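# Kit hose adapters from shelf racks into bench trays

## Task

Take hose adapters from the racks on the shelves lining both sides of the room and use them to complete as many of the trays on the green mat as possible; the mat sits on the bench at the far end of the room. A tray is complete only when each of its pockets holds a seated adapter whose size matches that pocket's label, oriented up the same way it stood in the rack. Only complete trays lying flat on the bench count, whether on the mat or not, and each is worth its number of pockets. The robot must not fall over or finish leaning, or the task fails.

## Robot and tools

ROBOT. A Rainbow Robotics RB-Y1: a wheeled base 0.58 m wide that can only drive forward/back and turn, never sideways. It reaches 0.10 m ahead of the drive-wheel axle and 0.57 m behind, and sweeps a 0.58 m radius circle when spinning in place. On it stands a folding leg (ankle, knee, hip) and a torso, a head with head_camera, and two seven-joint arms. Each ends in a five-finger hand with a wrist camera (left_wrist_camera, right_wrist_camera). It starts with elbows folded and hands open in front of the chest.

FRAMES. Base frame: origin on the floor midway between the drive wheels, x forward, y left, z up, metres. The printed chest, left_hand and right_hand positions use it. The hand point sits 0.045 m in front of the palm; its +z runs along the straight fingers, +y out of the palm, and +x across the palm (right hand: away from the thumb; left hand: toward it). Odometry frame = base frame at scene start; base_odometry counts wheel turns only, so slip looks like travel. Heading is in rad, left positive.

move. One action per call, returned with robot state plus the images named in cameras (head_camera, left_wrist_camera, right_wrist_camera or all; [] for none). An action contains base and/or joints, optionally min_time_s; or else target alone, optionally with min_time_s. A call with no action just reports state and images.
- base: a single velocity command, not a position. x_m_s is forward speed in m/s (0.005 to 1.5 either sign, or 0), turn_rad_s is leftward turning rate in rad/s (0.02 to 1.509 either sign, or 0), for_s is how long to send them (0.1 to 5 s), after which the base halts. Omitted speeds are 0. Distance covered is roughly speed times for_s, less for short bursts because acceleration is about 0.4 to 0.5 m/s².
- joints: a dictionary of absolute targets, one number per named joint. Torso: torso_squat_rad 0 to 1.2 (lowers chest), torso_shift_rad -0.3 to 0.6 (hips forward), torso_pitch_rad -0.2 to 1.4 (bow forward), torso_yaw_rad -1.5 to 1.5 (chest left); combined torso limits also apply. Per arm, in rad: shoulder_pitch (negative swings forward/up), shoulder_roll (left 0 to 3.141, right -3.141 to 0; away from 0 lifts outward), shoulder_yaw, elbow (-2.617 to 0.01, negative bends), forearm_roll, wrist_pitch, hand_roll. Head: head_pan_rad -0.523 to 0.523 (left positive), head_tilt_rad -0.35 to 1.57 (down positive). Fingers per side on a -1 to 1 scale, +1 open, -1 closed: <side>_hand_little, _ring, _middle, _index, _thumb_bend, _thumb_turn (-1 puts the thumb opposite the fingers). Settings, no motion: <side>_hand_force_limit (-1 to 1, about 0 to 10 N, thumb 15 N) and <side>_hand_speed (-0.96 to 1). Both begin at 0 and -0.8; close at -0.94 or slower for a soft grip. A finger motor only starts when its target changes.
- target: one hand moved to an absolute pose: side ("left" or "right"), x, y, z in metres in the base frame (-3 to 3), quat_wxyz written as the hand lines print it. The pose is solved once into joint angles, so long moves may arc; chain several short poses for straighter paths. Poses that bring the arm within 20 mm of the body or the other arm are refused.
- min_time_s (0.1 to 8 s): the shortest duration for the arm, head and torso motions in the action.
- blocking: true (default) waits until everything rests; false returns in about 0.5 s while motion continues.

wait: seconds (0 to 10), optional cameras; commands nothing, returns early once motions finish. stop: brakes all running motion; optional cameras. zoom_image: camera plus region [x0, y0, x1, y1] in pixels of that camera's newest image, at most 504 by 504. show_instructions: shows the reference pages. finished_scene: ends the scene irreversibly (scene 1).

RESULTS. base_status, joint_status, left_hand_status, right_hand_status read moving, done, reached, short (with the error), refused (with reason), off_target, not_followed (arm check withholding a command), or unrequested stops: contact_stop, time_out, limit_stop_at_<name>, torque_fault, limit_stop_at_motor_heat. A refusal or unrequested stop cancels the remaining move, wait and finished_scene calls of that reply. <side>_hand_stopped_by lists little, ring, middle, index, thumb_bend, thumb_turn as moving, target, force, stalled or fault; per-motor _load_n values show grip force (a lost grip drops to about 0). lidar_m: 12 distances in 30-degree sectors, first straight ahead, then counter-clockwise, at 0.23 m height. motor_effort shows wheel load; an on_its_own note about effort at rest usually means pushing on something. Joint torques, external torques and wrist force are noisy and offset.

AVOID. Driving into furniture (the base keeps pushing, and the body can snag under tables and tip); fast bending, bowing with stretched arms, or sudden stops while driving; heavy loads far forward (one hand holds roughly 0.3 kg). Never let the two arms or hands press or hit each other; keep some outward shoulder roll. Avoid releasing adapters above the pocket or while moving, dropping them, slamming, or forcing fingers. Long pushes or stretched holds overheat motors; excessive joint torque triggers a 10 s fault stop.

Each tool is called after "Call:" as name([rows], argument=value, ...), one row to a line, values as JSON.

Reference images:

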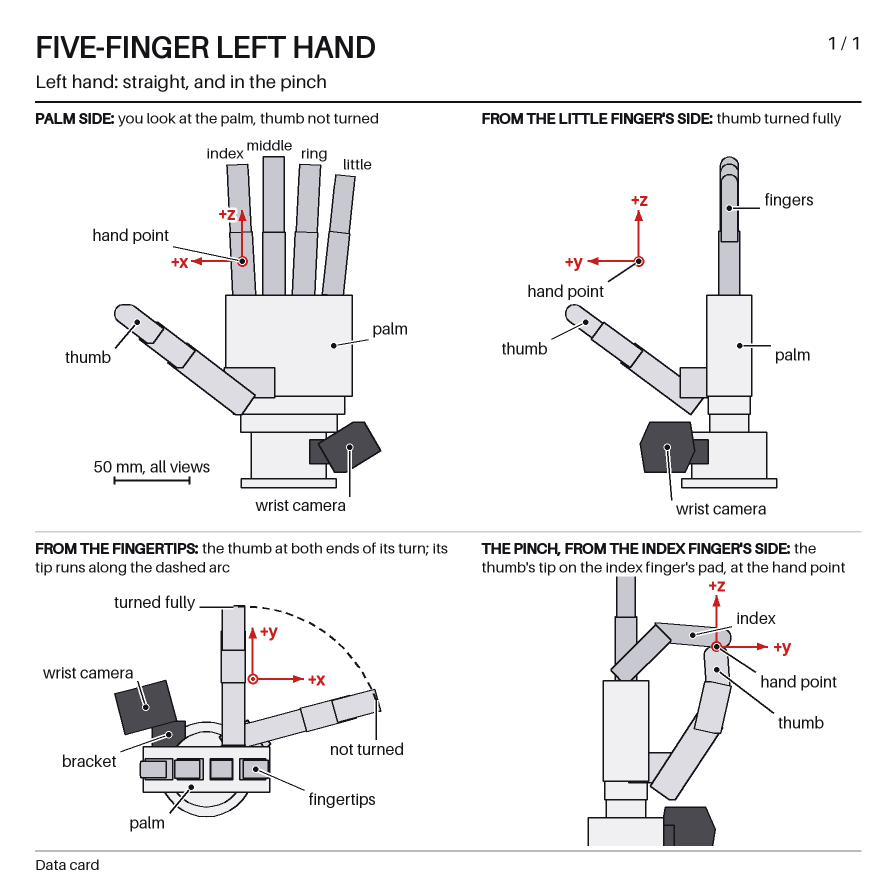

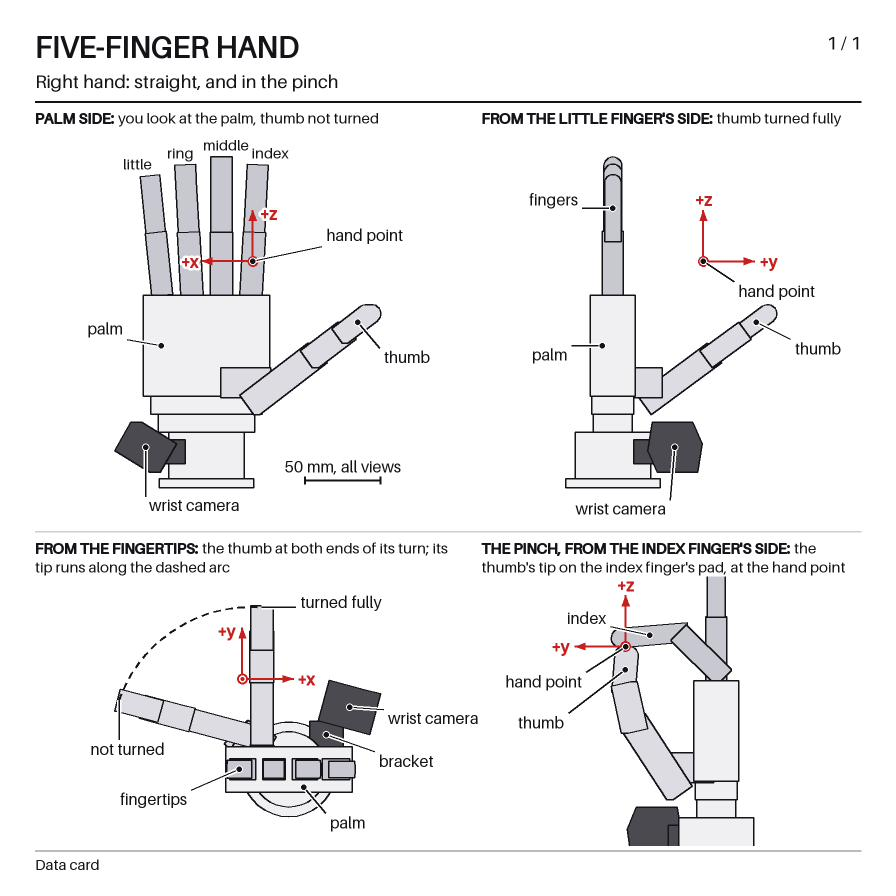

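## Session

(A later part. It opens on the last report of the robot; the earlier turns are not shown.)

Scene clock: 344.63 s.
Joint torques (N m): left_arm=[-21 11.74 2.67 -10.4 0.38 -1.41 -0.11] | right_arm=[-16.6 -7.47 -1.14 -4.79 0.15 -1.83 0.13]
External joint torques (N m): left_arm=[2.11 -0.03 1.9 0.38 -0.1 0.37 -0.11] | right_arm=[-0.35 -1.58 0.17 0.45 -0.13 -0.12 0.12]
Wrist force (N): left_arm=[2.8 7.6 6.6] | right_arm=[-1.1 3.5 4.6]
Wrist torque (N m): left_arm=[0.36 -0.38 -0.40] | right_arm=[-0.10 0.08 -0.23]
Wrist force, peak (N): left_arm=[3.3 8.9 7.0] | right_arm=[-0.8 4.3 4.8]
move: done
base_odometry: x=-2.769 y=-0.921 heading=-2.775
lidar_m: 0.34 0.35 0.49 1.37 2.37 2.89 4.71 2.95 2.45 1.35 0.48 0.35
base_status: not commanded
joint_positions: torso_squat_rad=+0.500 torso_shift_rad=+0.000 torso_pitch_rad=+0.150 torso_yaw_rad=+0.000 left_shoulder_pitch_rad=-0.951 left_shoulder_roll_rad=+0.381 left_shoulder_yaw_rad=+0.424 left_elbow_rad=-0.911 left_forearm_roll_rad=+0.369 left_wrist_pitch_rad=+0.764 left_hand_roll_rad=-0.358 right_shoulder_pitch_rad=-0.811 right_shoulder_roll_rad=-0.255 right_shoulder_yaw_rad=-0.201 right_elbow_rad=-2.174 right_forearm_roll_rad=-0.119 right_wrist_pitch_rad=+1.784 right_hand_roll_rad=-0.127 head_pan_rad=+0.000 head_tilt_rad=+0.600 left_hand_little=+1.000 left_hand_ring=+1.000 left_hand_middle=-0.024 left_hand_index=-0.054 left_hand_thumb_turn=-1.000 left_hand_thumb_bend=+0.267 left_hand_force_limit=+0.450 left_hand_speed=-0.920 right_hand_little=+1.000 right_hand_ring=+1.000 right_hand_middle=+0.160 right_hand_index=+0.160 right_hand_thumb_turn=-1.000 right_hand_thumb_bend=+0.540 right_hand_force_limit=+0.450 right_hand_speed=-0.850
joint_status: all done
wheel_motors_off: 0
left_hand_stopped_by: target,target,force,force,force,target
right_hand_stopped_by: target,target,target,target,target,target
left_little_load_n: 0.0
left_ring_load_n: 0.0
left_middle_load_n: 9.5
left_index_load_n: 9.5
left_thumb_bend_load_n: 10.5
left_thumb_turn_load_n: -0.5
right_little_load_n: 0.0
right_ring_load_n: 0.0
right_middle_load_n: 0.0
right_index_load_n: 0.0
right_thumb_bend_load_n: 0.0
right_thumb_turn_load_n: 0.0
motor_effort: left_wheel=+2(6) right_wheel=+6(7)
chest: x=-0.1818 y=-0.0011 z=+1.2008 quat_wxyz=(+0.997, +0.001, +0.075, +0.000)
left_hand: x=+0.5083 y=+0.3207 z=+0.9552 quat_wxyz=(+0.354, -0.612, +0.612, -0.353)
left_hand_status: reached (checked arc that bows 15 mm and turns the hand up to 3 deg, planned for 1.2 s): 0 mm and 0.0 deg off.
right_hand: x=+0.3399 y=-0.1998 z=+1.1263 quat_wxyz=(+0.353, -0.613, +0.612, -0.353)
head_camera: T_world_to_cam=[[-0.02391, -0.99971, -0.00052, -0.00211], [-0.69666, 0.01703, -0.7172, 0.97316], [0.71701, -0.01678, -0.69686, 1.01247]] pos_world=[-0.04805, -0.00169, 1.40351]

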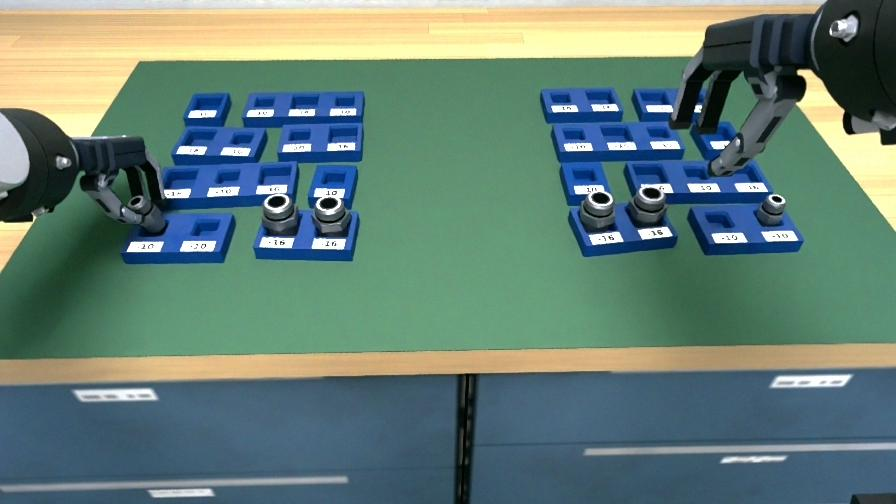

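Call:
move(target={"side":"left","x":0.5083,"y":0.3206,"z":0.946,"quat_wxyz":[0.3536,-0.6124,0.6124,-0.3536]}, min_time_s=0.8)

Call:
move(target={"side":"left","x":0.5083,"y":0.3206,"z":0.941,"quat_wxyz":[0.3536,-0.6124,0.6124,-0.3536]}, min_time_s=0.6, cameras=["head_camera"])

Call:
zoom_image(camera="head_camera", region=[110, 180, 220, 270])

Scene clock: 346.03 s.
Joint torques (N m): left_arm=[-18.64 10.24 2.22 -10.3 0.65 -1.91 -0.29] | right_arm=[-16.55 -7.33 -1.41 -4.78 0.31 -1.75 0.09]
External joint torques (N m): left_arm=[4.43 -1.51 1.48 0.49 0.16 -0.13 -0.28] | right_arm=[-0.3 -1.44 -0.1 0.46 0.04 -0.03 0.09]
Wrist force (N): left_arm=[2.7 7.5 6.6] | right_arm=[-1.7 4.0 5.0]
Wrist torque (N m): left_arm=[0.34 -0.34 -0.41] | right_arm=[-0.03 0.19 -0.24]
Wrist force, peak (N): left_arm=[2.8 7.9 6.9] | right_arm=[-1.7 4.0 5.0]
move: done
base_odometry: x=-2.769 y=-0.921 heading=-2.775
lidar_m: 0.34 0.35 0.49 1.37 2.37 2.89 4.72 2.96 2.44 1.35 0.49 0.36
base_status: not commanded
joint_positions: torso_squat_rad=+0.500 torso_shift_rad=+0.000 torso_pitch_rad=+0.150 torso_yaw_rad=+0.000 left_shoulder_pitch_rad=-0.946 left_shoulder_roll_rad=+0.378 left_shoulder_yaw_rad=+0.424 left_elbow_rad=-0.889 left_forearm_roll_rad=+0.378 left_wrist_pitch_rad=+0.738 left_hand_roll_rad=-0.372 right_shoulder_pitch_rad=-0.811 right_shoulder_roll_rad=-0.255 right_shoulder_yaw_rad=-0.201 right_elbow_rad=-2.174 right_forearm_roll_rad=-0.119 right_wrist_pitch_rad=+1.784 right_hand_roll_rad=-0.127 head_pan_rad=+0.000 head_tilt_rad=+0.600 left_hand_little=+1.000 left_hand_ring=+1.000 left_hand_middle=-0.024 left_hand_index=-0.054 left_hand_thumb_turn=-1.000 left_hand_thumb_bend=+0.267 left_hand_force_limit=+0.450 left_hand_speed=-0.920 right_hand_little=+1.000 right_hand_ring=+1.000 right_hand_middle=+0.160 right_hand_index=+0.160 right_hand_thumb_turn=-1.000 right_hand_thumb_bend=+0.540 right_hand_force_limit=+0.450 right_hand_speed=-0.850
joint_status: all done
wheel_motors_off: 0
left_hand_stopped_by: target,target,force,force,force,target
right_hand_stopped_by: target,target,target,target,target,target
left_little_load_n: 0.0
left_ring_load_n: 0.0
left_middle_load_n: 9.5
left_index_load_n: 9.5
left_thumb_bend_load_n: 10.5
left_thumb_turn_load_n: -0.5
right_little_load_n: 0.0
right_ring_load_n: 0.0
right_middle_load_n: 0.0
right_index_load_n: 0.0
right_thumb_bend_load_n: 0.0
right_thumb_turn_load_n: 0.0
motor_effort: left_wheel=+5(5) right_wheel=+6(6)
chest: x=-0.1818 y=-0.0011 z=+1.2008 quat_wxyz=(+0.997, +0.001, +0.075, +0.000)
left_hand: x=+0.5079 y=+0.3206 z=+0.9467 quat_wxyz=(+0.354, -0.612, +0.612, -0.353)
left_hand_status: reached (checked arc that bows 0 mm and turns the hand up to 0 deg, planned for 0.8 s): 1 mm and 0.1 deg off.
right_hand: x=+0.3399 y=-0.1998 z=+1.1263 quat_wxyz=(+0.353, -0.613, +0.612, -0.353)
pictures: none

Scene clock: 346.97 s.
Joint torques (N m): left_arm=[-18.06 11.06 2.23 -7.61 0.03 -1.32 -0.45] | right_arm=[-16.74 -7.35 -1.41 -4.77 0.16 -1.72 0.07]
External joint torques (N m): left_arm=[5.02 -0.68 1.5 3.19 -0.46 0.44 -0.45] | right_arm=[-0.49 -1.46 -0.1 0.47 -0.11 -0.01 0.07]
Wrist force (N): left_arm=[3.9 2.5 -0.8] | right_arm=[-0.9 3.4 3.5]
Wrist torque (N m): left_arm=[0.23 -0.44 -0.37] | right_arm=[-0.08 0.03 -0.19]
Wrist force, peak (N): left_arm=[3.7 7.5 6.5] | right_arm=[-1.1 3.2 5.0]
move: done
base_odometry: x=-2.769 y=-0.921 heading=-2.775
lidar_m: 0.33 0.35 0.49 1.37 2.37 2.92 4.72 2.96 2.45 1.34 0.49 0.35
base_status: not commanded
joint_positions: torso_squat_rad=+0.500 torso_shift_rad=+0.000 torso_pitch_rad=+0.150 torso_yaw_rad=+0.000 left_shoulder_pitch_rad=-0.947 left_shoulder_roll_rad=+0.377 left_shoulder_yaw_rad=+0.424 left_elbow_rad=-0.869 left_forearm_roll_rad=+0.386 left_wrist_pitch_rad=+0.719 left_hand_roll_rad=-0.383 right_shoulder_pitch_rad=-0.811 right_shoulder_roll_rad=-0.255 right_shoulder_yaw_rad=-0.201 right_elbow_rad=-2.174 right_forearm_roll_rad=-0.119 right_wrist_pitch_rad=+1.784 right_hand_roll_rad=-0.127 head_pan_rad=+0.000 head_tilt_rad=+0.600 left_hand_little=+1.000 left_hand_ring=+1.000 left_hand_middle=-0.024 left_hand_index=-0.054 left_hand_thumb_turn=-1.000 left_hand_thumb_bend=+0.267 left_hand_force_limit=+0.450 left_hand_speed=-0.920 right_hand_little=+1.000 right_hand_ring=+1.000 right_hand_middle=+0.160 right_hand_index=+0.160 right_hand_thumb_turn=-1.000 right_hand_thumb_bend=+0.540 right_hand_force_limit=+0.450 right_hand_speed=-0.850
joint_status: all done
wheel_motors_off: 0
left_hand_stopped_by: target,target,force,force,force,target
right_hand_stopped_by: target,target,target,target,target,target
left_little_load_n: 0.0
left_ring_load_n: 0.0
left_middle_load_n: 10.0
left_index_load_n: 10.5
left_thumb_bend_load_n: 9.5
left_thumb_turn_load_n: 0.0
right_little_load_n: 0.0
right_ring_load_n: 0.0
right_middle_load_n: 0.0
right_index_load_n: 0.0
right_thumb_bend_load_n: 0.0
right_thumb_turn_load_n: 0.0
motor_effort: left_wheel=+3(4) right_wheel=+6(7)
chest: x=-0.1818 y=-0.0011 z=+1.2008 quat_wxyz=(+0.997, +0.001, +0.075, +0.000)
left_hand: x=+0.5084 y=+0.3206 z=+0.9421 quat_wxyz=(+0.354, -0.612, +0.612, -0.354)
left_hand_status: reached (checked arc that bows 0 mm and turns the hand up to 0 deg, planned for 0.6 s): 1 mm and 0.1 deg off.
right_hand: x=+0.3399 y=-0.1998 z=+1.1263 quat_wxyz=(+0.353, -0.613, +0.612, -0.353)
head_camera: T_world_to_cam=[[-0.0239, -0.99971, -0.00052, -0.0021], [-0.6966, 0.01703, -0.71725, 0.97323], [0.71706, -0.01678, -0.69681, 1.0124]] pos_world=[-0.04805, -0.00169, 1.40351]

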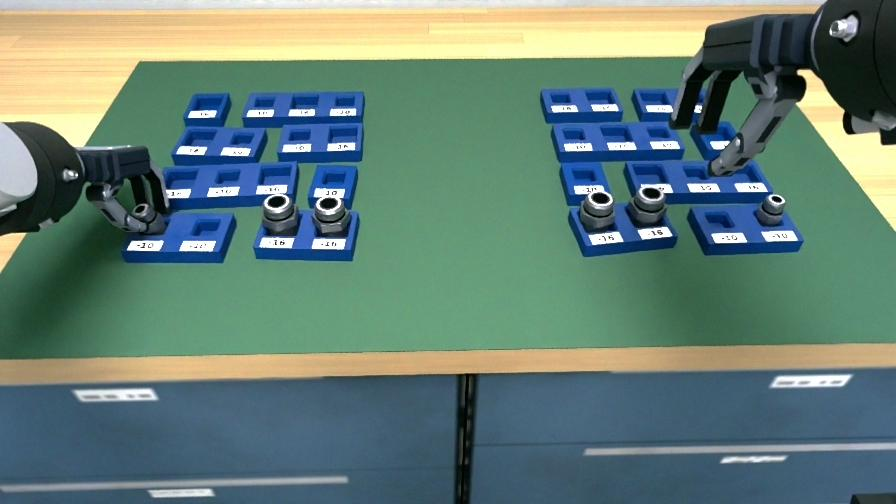

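Scaled by 4.582 from the camera's image (finer frame: 1280x720).

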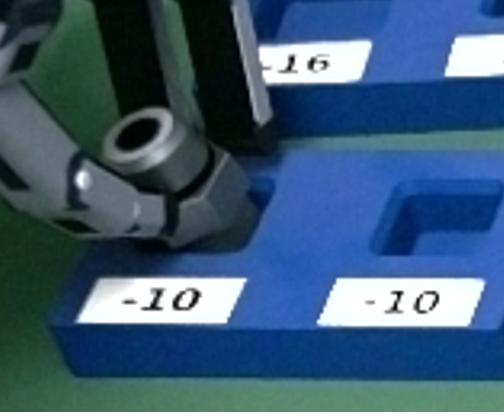

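Call:
move(joints={"left_hand_speed":-0.85,"left_hand_index":0.16,"left_hand_middle":0.16,"left_hand_thumb_bend":0.54})

Call:
move(target={"side":"left","x":0.5083,"y":0.3206,"z":0.97,"quat_wxyz":[0.3536,-0.6124,0.6124,-0.3536]}, min_time_s=0.9)

Call:
move(target={"side":"left","x":0.44,"y":0.28,"z":1.06,"quat_wxyz":[0.3536,-0.6124,0.6124,-0.3536]})

Call:
move(base={"x_m_s":-0.3,"for_s":0.5}, joints={"left_shoulder_pitch_rad":-0.807,"left_shoulder_roll_rad":0.25,"left_shoulder_yaw_rad":0.212,"left_elbow_rad":-2.176,"left_forearm_roll_rad":0.12,"left_wrist_pitch_rad":1.781,"left_hand_roll_rad":0.118}, min_time_s=0.9, cameras=["head_camera"])

Call:
zoom_image(camera="head_camera", region=[80, 120, 320, 320])

Scene clock: 349.13 s.
Joint torques (N m): left_arm=[-17.84 10.71 2.04 -9.73 0.14 -1.27 -0.26] | right_arm=[-16.64 -7.26 -1.65 -4.85 0.17 -1.7 0.13]
External joint torques (N m): left_arm=[5.24 -1.03 1.31 1.06 -0.35 0.5 -0.25] | right_arm=[-0.39 -1.37 -0.34 0.39 -0.1 0.01 0.12]
Wrist force (N): left_arm=[2.9 6.6 6.0] | right_arm=[-1.4 4.0 4.1]
Wrist torque (N m): left_arm=[0.32 -0.39 -0.39] | right_arm=[-0.05 0.15 -0.19]
Wrist force, peak (N): left_arm=[3.0 6.7 6.3] | right_arm=[-1.4 3.9 4.4]
move: done
base_odometry: x=-2.769 y=-0.921 heading=-2.775
lidar_m: 0.34 0.35 0.48 1.36 2.36 2.90 4.72 2.97 2.44 1.35 0.49 0.36
base_status: not commanded
joint_positions: torso_squat_rad=+0.500 torso_shift_rad=+0.000 torso_pitch_rad=+0.150 torso_yaw_rad=+0.000 left_shoulder_pitch_rad=-0.947 left_shoulder_roll_rad=+0.377 left_shoulder_yaw_rad=+0.424 left_elbow_rad=-0.869 left_forearm_roll_rad=+0.386 left_wrist_pitch_rad=+0.719 left_hand_roll_rad=-0.383 right_shoulder_pitch_rad=-0.811 right_shoulder_roll_rad=-0.255 right_shoulder_yaw_rad=-0.201 right_elbow_rad=-2.174 right_forearm_roll_rad=-0.119 right_wrist_pitch_rad=+1.784 right_hand_roll_rad=-0.127 head_pan_rad=+0.000 head_tilt_rad=+0.600 left_hand_little=+1.000 left_hand_ring=+1.000 left_hand_middle=+0.160 left_hand_index=+0.160 left_hand_thumb_turn=-1.000 left_hand_thumb_bend=+0.540 left_hand_force_limit=+0.450 left_hand_speed=-0.850 right_hand_little=+1.000 right_hand_ring=+1.000 right_hand_middle=+0.160 right_hand_index=+0.160 right_hand_thumb_turn=-1.000 right_hand_thumb_bend=+0.540 right_hand_force_limit=+0.450 right_hand_speed=-0.850
joint_status: all done
wheel_motors_off: 0
left_hand_stopped_by: target,target,target,target,target,target
right_hand_stopped_by: target,target,target,target,target,target
left_little_load_n: 0.0
left_ring_load_n: 0.0
left_middle_load_n: 0.0
left_index_load_n: 0.0
left_thumb_bend_load_n: 0.0
left_thumb_turn_load_n: 0.0
right_little_load_n: 0.0
right_ring_load_n: 0.0
right_middle_load_n: 0.0
right_index_load_n: 0.0
right_thumb_bend_load_n: 0.0
right_thumb_turn_load_n: 0.0
motor_effort: left_wheel=+1(5) right_wheel=+6(7)
chest: x=-0.1818 y=-0.0011 z=+1.2008 quat_wxyz=(+0.997, +0.001, +0.075, +0.000)
left_hand: x=+0.5083 y=+0.3206 z=+0.9418 quat_wxyz=(+0.354, -0.612, +0.612, -0.354)
right_hand: x=+0.3399 y=-0.1998 z=+1.1263 quat_wxyz=(+0.353, -0.613, +0.612, -0.353)
pictures: none

Scene clock: 350.37 s.
Joint torques (N m): left_arm=[-21.05 12.58 -0.16 -11.19 0.19 -1.57 0.25] | right_arm=[-16.37 -7.44 -1.52 -4.74 0.19 -1.69 0.09]
External joint torques (N m): left_arm=[2.14 0.75 -0.99 -0.45 -0.29 0.23 0.26] | right_arm=[-0.12 -1.55 -0.22 0.5 -0.08 0.02 0.08]
Wrist force (N): left_arm=[2.9 6.4 6.2] | right_arm=[-0.8 3.7 4.4]
Wrist torque (N m): left_arm=[0.32 -0.40 -0.21] | right_arm=[-0.08 0.01 -0.19]
Wrist force, peak (N): left_arm=[2.9 7.0 6.0] | right_arm=[-1.9 3.6 5.0]
move: done
base_odometry: x=-2.769 y=-0.921 heading=-2.775
lidar_m: 0.34 0.35 0.49 1.37 2.36 2.91 4.72 2.96 2.44 1.36 0.48 0.35
base_status: not commanded
joint_positions: torso_squat_rad=+0.500 torso_shift_rad=+0.000 torso_pitch_rad=+0.150 torso_yaw_rad=+0.000 left_shoulder_pitch_rad=-0.960 left_shoulder_roll_rad=+0.389 left_shoulder_yaw_rad=+0.421 left_elbow_rad=-0.947 left_forearm_roll_rad=+0.358 left_wrist_pitch_rad=+0.809 left_hand_roll_rad=-0.334 right_shoulder_pitch_rad=-0.811 right_shoulder_roll_rad=-0.255 right_shoulder_yaw_rad=-0.201 right_elbow_rad=-2.174 right_forearm_roll_rad=-0.119 right_wrist_pitch_rad=+1.784 right_hand_roll_rad=-0.127 head_pan_rad=+0.000 head_tilt_rad=+0.600 left_hand_little=+1.000 left_hand_ring=+1.000 left_hand_middle=+0.160 left_hand_index=+0.160 left_hand_thumb_turn=-1.000 left_hand_thumb_bend=+0.540 left_hand_force_limit=+0.450 left_hand_speed=-0.850 right_hand_little=+1.000 right_hand_ring=+1.000 right_hand_middle=+0.160 right_hand_index=+0.160 right_hand_thumb_turn=-1.000 right_hand_thumb_bend=+0.540 right_hand_force_limit=+0.450 right_hand_speed=-0.850
joint_status: all done
wheel_motors_off: 0
left_hand_stopped_by: target,target,target,target,target,target
right_hand_stopped_by: target,target,target,target,target,target
left_little_load_n: 0.0
left_ring_load_n: 0.0
left_middle_load_n: 0.0
left_index_load_n: 0.0
left_thumb_bend_load_n: 0.0
left_thumb_turn_load_n: 0.0
right_little_load_n: 0.0
right_ring_load_n: 0.0
right_middle_load_n: 0.0
right_index_load_n: 0.0
right_thumb_bend_load_n: 0.0
right_thumb_turn_load_n: 0.0
motor_effort: left_wheel=+3(5) right_wheel=+6(7)
chest: x=-0.1818 y=-0.0011 z=+1.2008 quat_wxyz=(+0.997, +0.001, +0.075, +0.000)
left_hand: x=+0.5085 y=+0.3207 z=+0.9700 quat_wxyz=(+0.353, -0.612, +0.612, -0.354)
left_hand_status: reached (checked arc that bows 1 mm and turns the hand up to 0 deg, planned for 0.9 s): 0 mm and 0.0 deg off.
right_hand: x=+0.3399 y=-0.1998 z=+1.1263 quat_wxyz=(+0.353, -0.613, +0.612, -0.353)
pictures: none

Scene clock: 351.70 s.
Joint torques (N m): left_arm=[-16.66 9.53 0.33 -9.74 -0.1 -1.77 0] | right_arm=[-16.81 -7.02 -1.08 -4.81 0.3 -1.8 0.03]
External joint torques (N m): left_arm=[3.68 -0.25 -1.2 -0.67 -0.3 0.12 0.01] | right_arm=[-0.56 -1.13 0.23 0.43 0.03 -0.09 0.02]
Wrist force (N): left_arm=[2.9 6.7 5.9] | right_arm=[-1.4 3.0 4.2]
Wrist torque (N m): left_arm=[0.35 -0.37 -0.21] | right_arm=[-0.20 0.12 -0.26]
Wrist force, peak (N): left_arm=[2.6 7.9 6.5] | right_arm=[-2.0 3.6 4.4]
move: done
base_odometry: x=-2.769 y=-0.921 heading=-2.775
lidar_m: 0.33 0.36 0.49 1.38 2.37 2.90 4.72 2.96 2.45 1.35 0.50 0.35
base_status: not commanded
joint_positions: torso_squat_rad=+0.500 torso_shift_rad=+0.000 torso_pitch_rad=+0.150 torso_yaw_rad=+0.000 left_shoulder_pitch_rad=-0.824 left_shoulder_roll_rad=+0.339 left_shoulder_yaw_rad=+0.357 left_elbow_rad=-1.618 left_forearm_roll_rad=+0.257 left_wrist_pitch_rad=+1.295 left_hand_roll_rad=-0.085 right_shoulder_pitch_rad=-0.811 right_shoulder_roll_rad=-0.255 right_shoulder_yaw_rad=-0.201 right_elbow_rad=-2.174 right_forearm_roll_rad=-0.119 right_wrist_pitch_rad=+1.784 right_hand_roll_rad=-0.127 head_pan_rad=+0.000 head_tilt_rad=+0.600 left_hand_little=+1.000 left_hand_ring=+1.000 left_hand_middle=+0.160 left_hand_index=+0.160 left_hand_thumb_turn=-1.000 left_hand_thumb_bend=+0.540 left_hand_force_limit=+0.450 left_hand_speed=-0.850 right_hand_little=+1.000 right_hand_ring=+1.000 right_hand_middle=+0.160 right_hand_index=+0.160 right_hand_thumb_turn=-1.000 right_hand_thumb_bend=+0.540 right_hand_force_limit=+0.450 right_hand_speed=-0.850
joint_status: all done
wheel_motors_off: 0
left_hand_stopped_by: target,target,target,target,target,target
right_hand_stopped_by: target,target,target,target,target,target
left_little_load_n: 0.0
left_ring_load_n: -0.5
left_middle_load_n: 0.0
left_index_load_n: 0.0
left_thumb_bend_load_n: 0.0
left_thumb_turn_load_n: 0.0
right_little_load_n: 0.0
right_ring_load_n: 0.0
right_middle_load_n: 0.0
right_index_load_n: 0.0
right_thumb_bend_load_n: 0.0
right_thumb_turn_load_n: 0.0
motor_effort: left_wheel=+3(4) right_wheel=+6(7)
chest: x=-0.1818 y=-0.0011 z=+1.2008 quat_wxyz=(+0.997, +0.001, +0.075, +0.000)
left_hand: x=+0.4402 y=+0.2801 z=+1.0604 quat_wxyz=(+0.352, -0.612, +0.613, -0.354)
left_hand_status: reached (checked arc that bows 27 mm and turns the hand up to 4 deg, planned for 0.9 s): 0 mm and 0.1 deg off.
right_hand: x=+0.3399 y=-0.1998 z=+1.1263 quat_wxyz=(+0.353, -0.613, +0.612, -0.353)
pictures: none

Scene clock: 353.10 s.
Joint torques (N m): left_arm=[-13.49 5.98 0.61 -5.6 -0.37 -1.78 0.01] | right_arm=[-16.73 -7.11 -1.51 -4.64 0.23 -1.59 0.02]
External joint torques (N m): left_arm=[3.7 -0.01 -0.96 0.12 -0.18 0.11 0.02] | right_arm=[-0.48 -1.22 -0.21 0.59 -0.05 0.12 0.01]
Wrist force (N): left_arm=[3.1 6.8 6.1] | right_arm=[-1.3 3.5 3.7]
Wrist torque (N m): left_arm=[0.34 -0.42 -0.20] | right_arm=[-0.10 0.13 -0.22]
Wrist force, peak (N): left_arm=[2.8 6.7 7.7] | right_arm=[-1.7 3.7 4.8]
move: done
base_odometry: x=-2.675 y=-0.885 heading=-2.774
lidar_m: 0.43 0.46 0.64 2.28 2.37 2.84 4.61 2.88 2.44 2.35 0.63 0.46
base_status: done (sent for 0.5 of 0.5 s)
joint_positions: torso_squat_rad=+0.500 torso_shift_rad=+0.000 torso_pitch_rad=+0.150 torso_yaw_rad=+0.000 left_shoulder_pitch_rad=-0.807 left_shoulder_roll_rad=+0.250 left_shoulder_yaw_rad=+0.212 left_elbow_rad=-2.176 left_forearm_roll_rad=+0.120 left_wrist_pitch_rad=+1.781 left_hand_roll_rad=+0.118 right_shoulder_pitch_rad=-0.811 right_shoulder_roll_rad=-0.255 right_shoulder_yaw_rad=-0.201 right_elbow_rad=-2.174 right_forearm_roll_rad=-0.119 right_wrist_pitch_rad=+1.784 right_hand_roll_rad=-0.127 head_pan_rad=+0.000 head_tilt_rad=+0.600 left_hand_little=+1.000 left_hand_ring=+1.000 left_hand_middle=+0.160 left_hand_index=+0.160 left_hand_thumb_turn=-1.000 left_hand_thumb_bend=+0.540 left_hand_force_limit=+0.450 left_hand_speed=-0.850 right_hand_little=+1.000 right_hand_ring=+1.000 right_hand_middle=+0.160 right_hand_index=+0.160 right_hand_thumb_turn=-1.000 right_hand_thumb_bend=+0.540 right_hand_force_limit=+0.450 right_hand_speed=-0.850
joint_status: all done
wheel_motors_off: 0
left_hand_stopped_by: target,target,target,target,target,target
right_hand_stopped_by: target,target,target,target,target,target
left_little_load_n: 0.0
left_ring_load_n: 0.0
left_middle_load_n: 0.0
left_index_load_n: 0.0
left_thumb_bend_load_n: 0.0
left_thumb_turn_load_n: 0.0
right_little_load_n: 0.0
right_ring_load_n: 0.0
right_middle_load_n: 0.0
right_index_load_n: 0.0
right_thumb_bend_load_n: 0.0
right_thumb_turn_load_n: 0.0
motor_effort: left_wheel=+9(43) right_wheel=-5(20)
chest: x=-0.1819 y=-0.0011 z=+1.2008 quat_wxyz=(+0.997, +0.001, +0.075, +0.000)
left_hand: x=+0.3398 y=+0.1999 z=+1.1269 quat_wxyz=(+0.354, -0.612, +0.612, -0.354)
right_hand: x=+0.3398 y=-0.1999 z=+1.1263 quat_wxyz=(+0.353, -0.613, +0.612, -0.353)
head_camera: T_world_to_cam=[[-0.0239, -0.99971, -0.00052, -0.0021], [-0.6965, 0.01703, -0.71735, 0.9733], [0.71716, -0.01678, -0.69671, 1.01248]] pos_world=[-0.04825, -0.00169, 1.40361]

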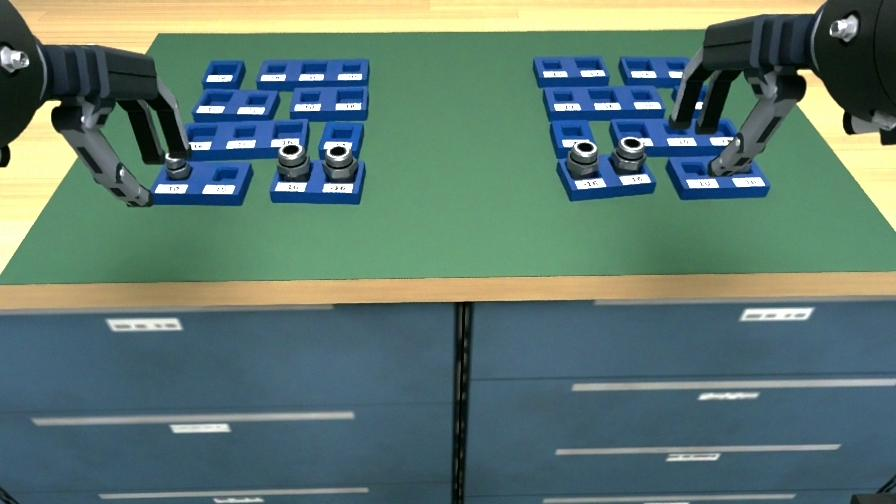

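Scaled by 2.100 from the camera's image (finer frame: 1280x720).

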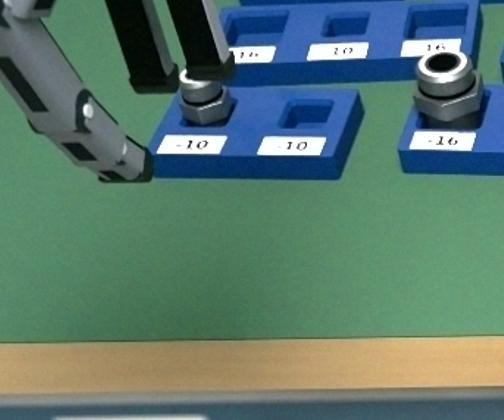

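Call:
move(base={"turn_rad_s":-0.3925,"for_s":1.0})

Call:
move(base={"x_m_s":-0.948,"for_s":3.0})

Call:
move(base={"turn_rad_s":0.8957,"for_s":2.2}, joints={"torso_squat_rad":0.8})

Call:
move(base={"x_m_s":0.5,"for_s":1.0}, cameras=["head_camera"])

Call:
zoom_image(camera="head_camera", region=[355, 130, 495, 230])

Call:
zoom_image(camera="head_camera", region=[495, 130, 635, 230])

Scene clock: 355.67 s.
Joint torques (N m): left_arm=[-13.78 6.25 1.03 -5.56 -0.35 -1.61 -0.03] | right_arm=[-16.82 -7.31 -1.42 -4.49 0.15 -1.7 -0.02]
External joint torques (N m): left_arm=[3.4 0.26 -0.54 0.16 -0.15 0.28 -0.02] | right_arm=[-0.57 -1.41 -0.11 0.75 -0.12 0.01 -0.02]
Wrist force (N): left_arm=[3.1 6.7 6.0] | right_arm=[-0.6 3.6 4.2]
Wrist torque (N m): left_arm=[0.35 -0.40 -0.21] | right_arm=[-0.06 -0.01 -0.15]
Wrist force, peak (N): left_arm=[2.9 6.7 6.5] | right_arm=[-0.9 3.5 5.1]
move: done
base_odometry: x=-2.675 y=-0.885 heading=+3.117
lidar_m: 0.44 0.43 0.47 0.74 2.28 2.48 3.58 4.63 2.89 2.38 1.16 0.56
base_status: done (sent for 1 of 1 s)
joint_positions: torso_squat_rad=+0.500 torso_shift_rad=+0.000 torso_pitch_rad=+0.150 torso_yaw_rad=+0.000 left_shoulder_pitch_rad=-0.807 left_shoulder_roll_rad=+0.250 left_shoulder_yaw_rad=+0.212 left_elbow_rad=-2.176 left_forearm_roll_rad=+0.120 left_wrist_pitch_rad=+1.781 left_hand_roll_rad=+0.118 right_shoulder_pitch_rad=-0.811 right_shoulder_roll_rad=-0.255 right_shoulder_yaw_rad=-0.201 right_elbow_rad=-2.174 right_forearm_roll_rad=-0.119 right_wrist_pitch_rad=+1.784 right_hand_roll_rad=-0.127 head_pan_rad=+0.000 head_tilt_rad=+0.600 left_hand_little=+1.000 left_hand_ring=+1.000 left_hand_middle=+0.160 left_hand_index=+0.160 left_hand_thumb_turn=-1.000 left_hand_thumb_bend=+0.540 left_hand_force_limit=+0.450 left_hand_speed=-0.850 right_hand_little=+1.000 right_hand_ring=+1.000 right_hand_middle=+0.160 right_hand_index=+0.160 right_hand_thumb_turn=-1.000 right_hand_thumb_bend=+0.540 right_hand_force_limit=+0.450 right_hand_speed=-0.850
joint_status: not commanded
wheel_motors_off: 0
left_hand_stopped_by: target,target,target,target,target,target
right_hand_stopped_by: target,target,target,target,target,target
left_little_load_n: 0.0
left_ring_load_n: 0.0
left_middle_load_n: 0.0
left_index_load_n: 0.0
left_thumb_bend_load_n: 0.0
left_thumb_turn_load_n: 0.0
right_little_load_n: 0.0
right_ring_load_n: 0.0
right_middle_load_n: 0.0
right_index_load_n: 0.0
right_thumb_bend_load_n: 0.0
right_thumb_turn_load_n: 0.0
motor_effort: left_wheel=+9(37) right_wheel=+1(21)
chest: x=-0.1819 y=-0.0011 z=+1.2008 quat_wxyz=(+0.997, +0.001, +0.075, +0.000)
left_hand: x=+0.3398 y=+0.1999 z=+1.1269 quat_wxyz=(+0.354, -0.612, +0.612, -0.354)
right_hand: x=+0.3398 y=-0.1999 z=+1.1263 quat_wxyz=(+0.353, -0.613, +0.612, -0.353)
pictures: none

Scene clock: 361.13 s.
Joint torques (N m): left_arm=[-14.04 6.14 0.77 -5.77 -0.4 -1.65 -0.12] | right_arm=[-16.9 -7.01 -1.35 -4.78 0.18 -1.68 -0.02]
External joint torques (N m): left_arm=[3.14 0.15 -0.81 -0.04 -0.21 0.24 -0.12] | right_arm=[-0.65 -1.12 -0.04 0.46 -0.09 0.03 -0.03]
Wrist force (N): left_arm=[3.0 6.4 6.2] | right_arm=[-1.4 3.3 3.9]
Wrist torque (N m): left_arm=[0.29 -0.41 -0.20] | right_arm=[-0.13 0.14 -0.23]
Wrist force, peak (N): left_arm=[3.1 6.4 6.7] | right_arm=[-1.2 4.3 4.8]
move: done
base_odometry: x=+0.168 y=-0.955 heading=+3.117
lidar_m: 3.09 3.06 1.53 0.91 0.99 0.90 1.55 2.00 2.17 3.04 3.03 3.70
base_status: done (sent for 3 of 3 s)
joint_positions: torso_squat_rad=+0.500 torso_shift_rad=+0.000 torso_pitch_rad=+0.150 torso_yaw_rad=+0.000 left_shoulder_pitch_rad=-0.807 left_shoulder_roll_rad=+0.250 left_shoulder_yaw_rad=+0.212 left_elbow_rad=-2.176 left_forearm_roll_rad=+0.120 left_wrist_pitch_rad=+1.781 left_hand_roll_rad=+0.118 right_shoulder_pitch_rad=-0.811 right_shoulder_roll_rad=-0.255 right_shoulder_yaw_rad=-0.201 right_elbow_rad=-2.174 right_forearm_roll_rad=-0.119 right_wrist_pitch_rad=+1.784 right_hand_roll_rad=-0.127 head_pan_rad=+0.000 head_tilt_rad=+0.600 left_hand_little=+1.000 left_hand_ring=+1.000 left_hand_middle=+0.160 left_hand_index=+0.160 left_hand_thumb_turn=-1.000 left_hand_thumb_bend=+0.540 left_hand_force_limit=+0.450 left_hand_speed=-0.850 right_hand_little=+1.000 right_hand_ring=+1.000 right_hand_middle=+0.160 right_hand_index=+0.160 right_hand_thumb_turn=-1.000 right_hand_thumb_bend=+0.540 right_hand_force_limit=+0.450 right_hand_speed=-0.850
joint_status: not commanded
wheel_motors_off: 0
left_hand_stopped_by: target,target,target,target,target,target
right_hand_stopped_by: target,target,target,target,target,target
left_little_load_n: 0.0
left_ring_load_n: 0.0
left_middle_load_n: 0.0
left_index_load_n: 0.0
left_thumb_bend_load_n: 0.0
left_thumb_turn_load_n: 0.0
right_little_load_n: -0.5
right_ring_load_n: 0.0
right_middle_load_n: 0.0
right_index_load_n: 0.0
right_thumb_bend_load_n: 0.0
right_thumb_turn_load_n: 0.0
motor_effort: left_wheel=-9(46) right_wheel=+6(26)
chest: x=-0.1818 y=-0.0011 z=+1.2008 quat_wxyz=(+0.997, +0.001, +0.075, +0.000)
left_hand: x=+0.3399 y=+0.1999 z=+1.1268 quat_wxyz=(+0.354, -0.612, +0.612, -0.354)
right_hand: x=+0.3399 y=-0.1999 z=+1.1263 quat_wxyz=(+0.353, -0.613, +0.612, -0.353)
pictures: none

Scene clock: 365.43 s.
Joint torques (N m): left_arm=[-14.29 5.54 0.45 -5.57 -0.21 -1.63 0.18] | right_arm=[-16.97 -7.19 -1.09 -4.88 0.29 -1.67 0.1]
External joint torques (N m): left_arm=[2.89 -0.46 -1.12 0.16 -0.01 0.26 0.19] | right_arm=[-0.72 -1.3 0.21 0.36 0.02 0.04 0.09]
Wrist force (N): left_arm=[2.9 6.8 6.4] | right_arm=[-0.7 3.5 3.9]
Wrist torque (N m): left_arm=[0.33 -0.37 -0.21] | right_arm=[-0.07 0.00 -0.18]
Wrist force, peak (N): left_arm=[3.3 6.7 6.7] | right_arm=[-1.3 3.7 5.3]
move: done
base_odometry: x=+0.168 y=-0.955 heading=-1.197
lidar_m: 1.00 0.90 1.44 1.98 2.07 2.85 3.03 3.57 3.19 3.08 1.70 0.92
base_status: done (sent for 2.2 of 2.2 s)
joint_positions: torso_squat_rad=+0.800 torso_shift_rad=+0.000 torso_pitch_rad=+0.150 torso_yaw_rad=+0.000 left_shoulder_pitch_rad=-0.807 left_shoulder_roll_rad=+0.250 left_shoulder_yaw_rad=+0.212 left_elbow_rad=-2.176 left_forearm_roll_rad=+0.120 left_wrist_pitch_rad=+1.781 left_hand_roll_rad=+0.118 right_shoulder_pitch_rad=-0.811 right_shoulder_roll_rad=-0.255 right_shoulder_yaw_rad=-0.201 right_elbow_rad=-2.174 right_forearm_roll_rad=-0.119 right_wrist_pitch_rad=+1.784 right_hand_roll_rad=-0.127 head_pan_rad=+0.000 head_tilt_rad=+0.600 left_hand_little=+1.000 left_hand_ring=+1.000 left_hand_middle=+0.160 left_hand_index=+0.160 left_hand_thumb_turn=-1.000 left_hand_thumb_bend=+0.540 left_hand_force_limit=+0.450 left_hand_speed=-0.850 right_hand_little=+1.000 right_hand_ring=+1.000 right_hand_middle=+0.160 right_hand_index=+0.160 right_hand_thumb_turn=-1.000 right_hand_thumb_bend=+0.540 right_hand_force_limit=+0.450 right_hand_speed=-0.850
joint_status: all done
wheel_motors_off: 0
left_hand_stopped_by: target,target,target,target,target,target
right_hand_stopped_by: target,target,target,target,target,target
left_little_load_n: -0.5
left_ring_load_n: 0.0
left_middle_load_n: 0.0
left_index_load_n: 0.0
left_thumb_bend_load_n: 0.0
left_thumb_turn_load_n: 0.0
right_little_load_n: 0.0
right_ring_load_n: 0.0
right_middle_load_n: 0.0
right_index_load_n: 0.0
right_thumb_bend_load_n: 0.0
right_thumb_turn_load_n: 0.0
motor_effort: left_wheel=+4(34) right_wheel=+5(21)
chest: x=-0.1819 y=-0.0010 z=+1.0742 quat_wxyz=(+0.997, +0.001, +0.075, +0.000)
left_hand: x=+0.3399 y=+0.2000 z=+1.0003 quat_wxyz=(+0.354, -0.612, +0.612, -0.354)
right_hand: x=+0.3398 y=-0.1997 z=+0.9997 quat_wxyz=(+0.353, -0.613, +0.612, -0.353)
pictures: none

Scene clock: 367.93 s.
Joint torques (N m): left_arm=[-13.93 5.94 0.51 -5.96 -0.33 -1.57 0.04] | right_arm=[-16.8 -7.19 -1.39 -4.85 0.19 -1.67 0.05]
External joint torques (N m): left_arm=[3.25 -0.06 -1.07 -0.23 -0.14 0.32 0.04] | right_arm=[-0.56 -1.29 -0.08 0.39 -0.09 0.04 0.04]
Wrist force (N): left_arm=[3.0 6.7 6.2] | right_arm=[-0.9 3.1 3.7]
Wrist torque (N m): left_arm=[0.34 -0.38 -0.20] | right_arm=[-0.13 0.06 -0.20]
Wrist force, peak (N): left_arm=[3.4 6.4 7.1] | right_arm=[-1.2 4.1 4.7]
move: done
base_odometry: x=+0.351 y=-1.421 heading=-1.197
lidar_m: 0.50 0.52 0.50 1.37 2.06 2.87 3.52 4.09 3.19 2.66 0.54 0.75
base_status: done (sent for 1 of 1 s)
joint_positions: torso_squat_rad=+0.800 torso_shift_rad=+0.000 torso_pitch_rad=+0.150 torso_yaw_rad=+0.000 left_shoulder_pitch_rad=-0.807 left_shoulder_roll_rad=+0.250 left_shoulder_yaw_rad=+0.212 left_elbow_rad=-2.176 left_forearm_roll_rad=+0.120 left_wrist_pitch_rad=+1.781 left_hand_roll_rad=+0.118 right_shoulder_pitch_rad=-0.811 right_shoulder_roll_rad=-0.255 right_shoulder_yaw_rad=-0.201 right_elbow_rad=-2.174 right_forearm_roll_rad=-0.119 right_wrist_pitch_rad=+1.784 right_hand_roll_rad=-0.127 head_pan_rad=+0.000 head_tilt_rad=+0.600 left_hand_little=+1.000 left_hand_ring=+1.000 left_hand_middle=+0.160 left_hand_index=+0.160 left_hand_thumb_turn=-1.000 left_hand_thumb_bend=+0.540 left_hand_force_limit=+0.450 left_hand_speed=-0.850 right_hand_little=+1.000 right_hand_ring=+1.000 right_hand_middle=+0.160 right_hand_index=+0.160 right_hand_thumb_turn=-1.000 right_hand_thumb_bend=+0.540 right_hand_force_limit=+0.450 right_hand_speed=-0.850
joint_status: not commanded
wheel_motors_off: 0
left_hand_stopped_by: target,target,target,target,target,target
right_hand_stopped_by: target,target,target,target,target,target
left_little_load_n: -0.5
left_ring_load_n: 0.0
left_middle_load_n: 0.0
left_index_load_n: 0.0
left_thumb_bend_load_n: 0.0
left_thumb_turn_load_n: 0.0
right_little_load_n: 0.0
right_ring_load_n: 0.0
right_middle_load_n: 0.0
right_index_load_n: 0.0
right_thumb_bend_load_n: 0.0
right_thumb_turn_load_n: 0.0
motor_effort: left_wheel=+0(44) right_wheel=-2(28)
chest: x=-0.1817 y=-0.0010 z=+1.0742 quat_wxyz=(+0.997, +0.001, +0.075, +0.000)
left_hand: x=+0.3400 y=+0.2000 z=+1.0001 quat_wxyz=(+0.354, -0.612, +0.612, -0.354)
right_hand: x=+0.3400 y=-0.1997 z=+0.9995 quat_wxyz=(+0.353, -0.613, +0.612, -0.353)
head_camera: T_world_to_cam=[[-0.0239, -0.99971, -0.00051, -0.00197], [-0.69681, 0.01703, -0.71706, 0.8823], [0.71686, -0.01678, -0.69702, 0.92429]] pos_world=[-0.04785, -0.00149, 1.2769]

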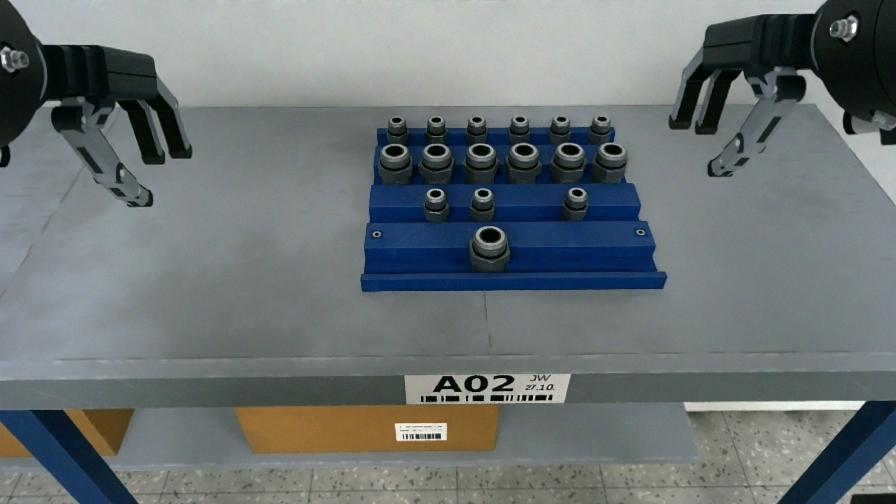

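Scaled by 3.600 from the camera's image (finer frame: 1280x720).

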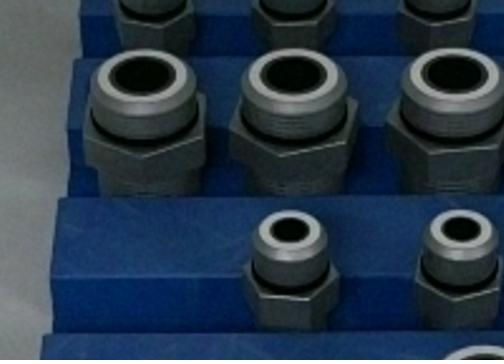

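Scaled by 3.600 from the camera's image (finer frame: 1280x720).

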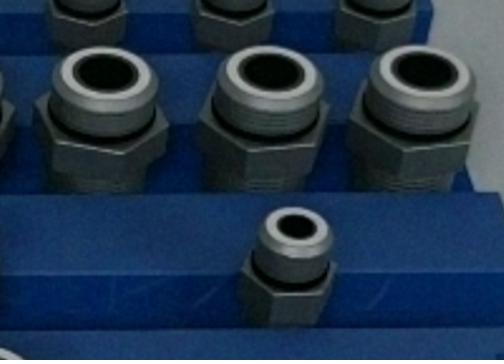

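Call:
move(target={"side":"right","x":0.4585,"y":-0.1451,"z":0.905,"quat_wxyz":[0.3536,-0.6124,0.6124,-0.3536]}, min_time_s=1)

Call:
move(target={"side":"right","x":0.4585,"y":-0.1451,"z":0.866,"quat_wxyz":[0.3536,-0.6124,0.6124,-0.3536]}, cameras=["right_wrist_camera"])

Call:
zoom_image(camera="right_wrist_camera", region=[180, 80, 460, 330])

Scene clock: 369.93 s.
Joint torques (N m): left_arm=[-14.66 6.24 1.01 -5.96 -0.37 -1.43 0] | right_arm=[-20.79 -6.63 -1.12 -8.25 0.54 -1.47 -0.25]
External joint torques (N m): left_arm=[2.52 0.24 -0.56 -0.23 -0.17 0.46 0.01] | right_arm=[-0.66 -1.63 0.12 0.42 0.07 0.22 -0.26]
Wrist force (N): left_arm=[3.2 6.7 6.1] | right_arm=[-0.5 3.5 4.1]
Wrist torque (N m): left_arm=[0.31 -0.43 -0.18] | right_arm=[-0.12 -0.06 -0.13]
Wrist force, peak (N): left_arm=[3.1 6.8 6.5] | right_arm=[-0.6 4.1 4.9]
move: done
base_odometry: x=+0.351 y=-1.421 heading=-1.197
lidar_m: 0.49 0.51 0.50 1.37 2.06 2.85 3.52 4.09 3.21 2.67 0.55 0.74
base_status: not commanded
joint_positions: torso_squat_rad=+0.800 torso_shift_rad=+0.000 torso_pitch_rad=+0.150 torso_yaw_rad=+0.000 left_shoulder_pitch_rad=-0.807 left_shoulder_roll_rad=+0.250 left_shoulder_yaw_rad=+0.212 left_elbow_rad=-2.176 left_forearm_roll_rad=+0.120 left_wrist_pitch_rad=+1.781 left_hand_roll_rad=+0.118 right_shoulder_pitch_rad=-0.879 right_shoulder_roll_rad=-0.155 right_shoulder_yaw_rad=-0.071 right_elbow_rad=-1.543 right_forearm_roll_rad=+0.038 right_wrist_pitch_rad=+1.204 right_hand_roll_rad=-0.207 head_pan_rad=+0.000 head_tilt_rad=+0.600 left_hand_little=+1.000 left_hand_ring=+1.000 left_hand_middle=+0.160 left_hand_index=+0.160 left_hand_thumb_turn=-1.000 left_hand_thumb_bend=+0.540 left_hand_force_limit=+0.450 left_hand_speed=-0.850 right_hand_little=+1.000 right_hand_ring=+1.000 right_hand_middle=+0.160 right_hand_index=+0.160 right_hand_thumb_turn=-1.000 right_hand_thumb_bend=+0.540 right_hand_force_limit=+0.450 right_hand_speed=-0.850
joint_status: all done
wheel_motors_off: 0
left_hand_stopped_by: target,target,target,target,target,target
right_hand_stopped_by: target,target,target,target,target,target
left_little_load_n: 0.0
left_ring_load_n: 0.0
left_middle_load_n: 0.0
left_index_load_n: 0.0
left_thumb_bend_load_n: 0.0
left_thumb_turn_load_n: 0.0
right_little_load_n: 0.0
right_ring_load_n: 0.0
right_middle_load_n: 0.0
right_index_load_n: 0.0
right_thumb_bend_load_n: 0.0
right_thumb_turn_load_n: 0.0
motor_effort: left_wheel=-1(4) right_wheel=-2(2)
chest: x=-0.1817 y=-0.0010 z=+1.0742 quat_wxyz=(+0.997, +0.001, +0.075, +0.000)
left_hand: x=+0.3400 y=+0.2000 z=+1.0001 quat_wxyz=(+0.354, -0.612, +0.612, -0.354)
right_hand: x=+0.4582 y=-0.1451 z=+0.9049 quat_wxyz=(+0.354, -0.612, +0.612, -0.354)
right_hand_status: reached (checked arc that bows 24 mm and turns the hand up to 3 deg, planned for 1.0 s): 0 mm and 0.0 deg off.
pictures: none

Scene clock: 370.77 s.
Joint torques (N m): left_arm=[-13.61 6.28 0.94 -5.8 -0.44 -1.37 -0.12] | right_arm=[-21.21 -5.06 -0.7 -8.65 0.52 -1.5 -0.28]
External joint torques (N m): left_arm=[3.57 0.29 -0.63 -0.07 -0.25 0.52 -0.11] | right_arm=[-1.55 -0.56 0.45 0.43 0.04 0.18 -0.28]
Wrist force (N): left_arm=[3.0 6.5 6.1] | right_arm=[-0.4 3.2 3.9]
Wrist torque (N m): left_arm=[0.30 -0.41 -0.20] | right_arm=[-0.12 -0.02 -0.15]
Wrist force, peak (N): left_arm=[3.1 6.8 6.6] | right_arm=[-1.4 5.4 4.5]
move: done
base_odometry: x=+0.351 y=-1.421 heading=-1.197
lidar_m: 0.49 0.52 0.50 1.37 2.05 2.85 3.52 4.08 3.19 2.66 0.55 0.74
base_status: not commanded
joint_positions: torso_squat_rad=+0.800 torso_shift_rad=+0.000 torso_pitch_rad=+0.150 torso_yaw_rad=+0.000 left_shoulder_pitch_rad=-0.807 left_shoulder_roll_rad=+0.250 left_shoulder_yaw_rad=+0.212 left_elbow_rad=-2.176 left_forearm_roll_rad=+0.120 left_wrist_pitch_rad=+1.781 left_hand_roll_rad=+0.118 right_shoulder_pitch_rad=-0.810 right_shoulder_roll_rad=-0.136 right_shoulder_yaw_rad=-0.054 right_elbow_rad=-1.500 right_forearm_roll_rad=+0.056 right_wrist_pitch_rad=+1.093 right_hand_roll_rad=-0.217 head_pan_rad=+0.000 head_tilt_rad=+0.600 left_hand_little=+1.000 left_hand_ring=+1.000 left_hand_middle=+0.160 left_hand_index=+0.160 left_hand_thumb_turn=-1.000 left_hand_thumb_bend=+0.540 left_hand_force_limit=+0.450 left_hand_speed=-0.850 right_hand_little=+1.000 right_hand_ring=+1.000 right_hand_middle=+0.160 right_hand_index=+0.160 right_hand_thumb_turn=-1.000 right_hand_thumb_bend=+0.540 right_hand_force_limit=+0.450 right_hand_speed=-0.850
joint_status: all done
wheel_motors_off: 0
left_hand_stopped_by: target,target,target,target,target,target
right_hand_stopped_by: target,target,target,target,target,target
left_little_load_n: 0.0
left_ring_load_n: 0.0
left_middle_load_n: 0.0
left_index_load_n: 0.0
left_thumb_bend_load_n: 0.0
left_thumb_turn_load_n: 0.0
right_little_load_n: 0.0
right_ring_load_n: 0.0
right_middle_load_n: 0.0
right_index_load_n: 0.0
right_thumb_bend_load_n: 0.5
right_thumb_turn_load_n: 0.0
motor_effort: left_wheel=-3(4) right_wheel=-1(2)
chest: x=-0.1817 y=-0.0010 z=+1.0742 quat_wxyz=(+0.997, +0.001, +0.075, +0.000)
left_hand: x=+0.3400 y=+0.2000 z=+1.0001 quat_wxyz=(+0.354, -0.612, +0.612, -0.354)
right_hand: x=+0.4581 y=-0.1452 z=+0.8659 quat_wxyz=(+0.353, -0.612, +0.612, -0.353)
right_hand_status: reached (checked arc that bows 1 mm and turns the hand up to 0 deg, planned for 0.3 s): 0 mm and 0.0 deg off.
right_wrist_camera: T_world_to_cam=[[-0.5134, -0.27525, -0.81281, 0.89697], [-0.55496, 0.82894, 0.06981, 0.31374], [0.65456, 0.48692, -0.57833, 0.38304]] pos_world=[0.38389, -0.19969, 0.92869]

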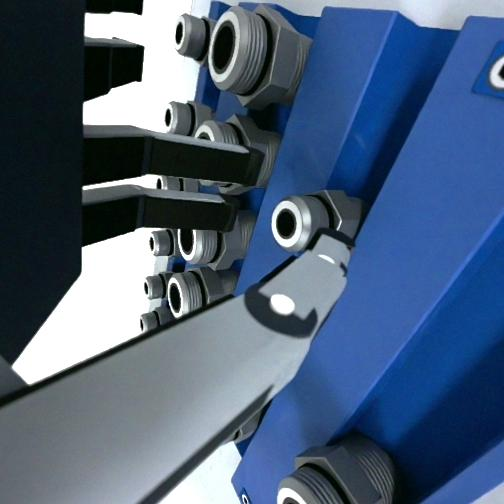

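Scaled by 1.800 from the camera's image (finer frame: 720x720).

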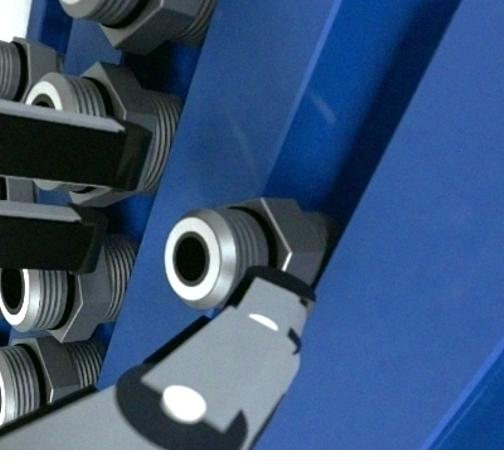

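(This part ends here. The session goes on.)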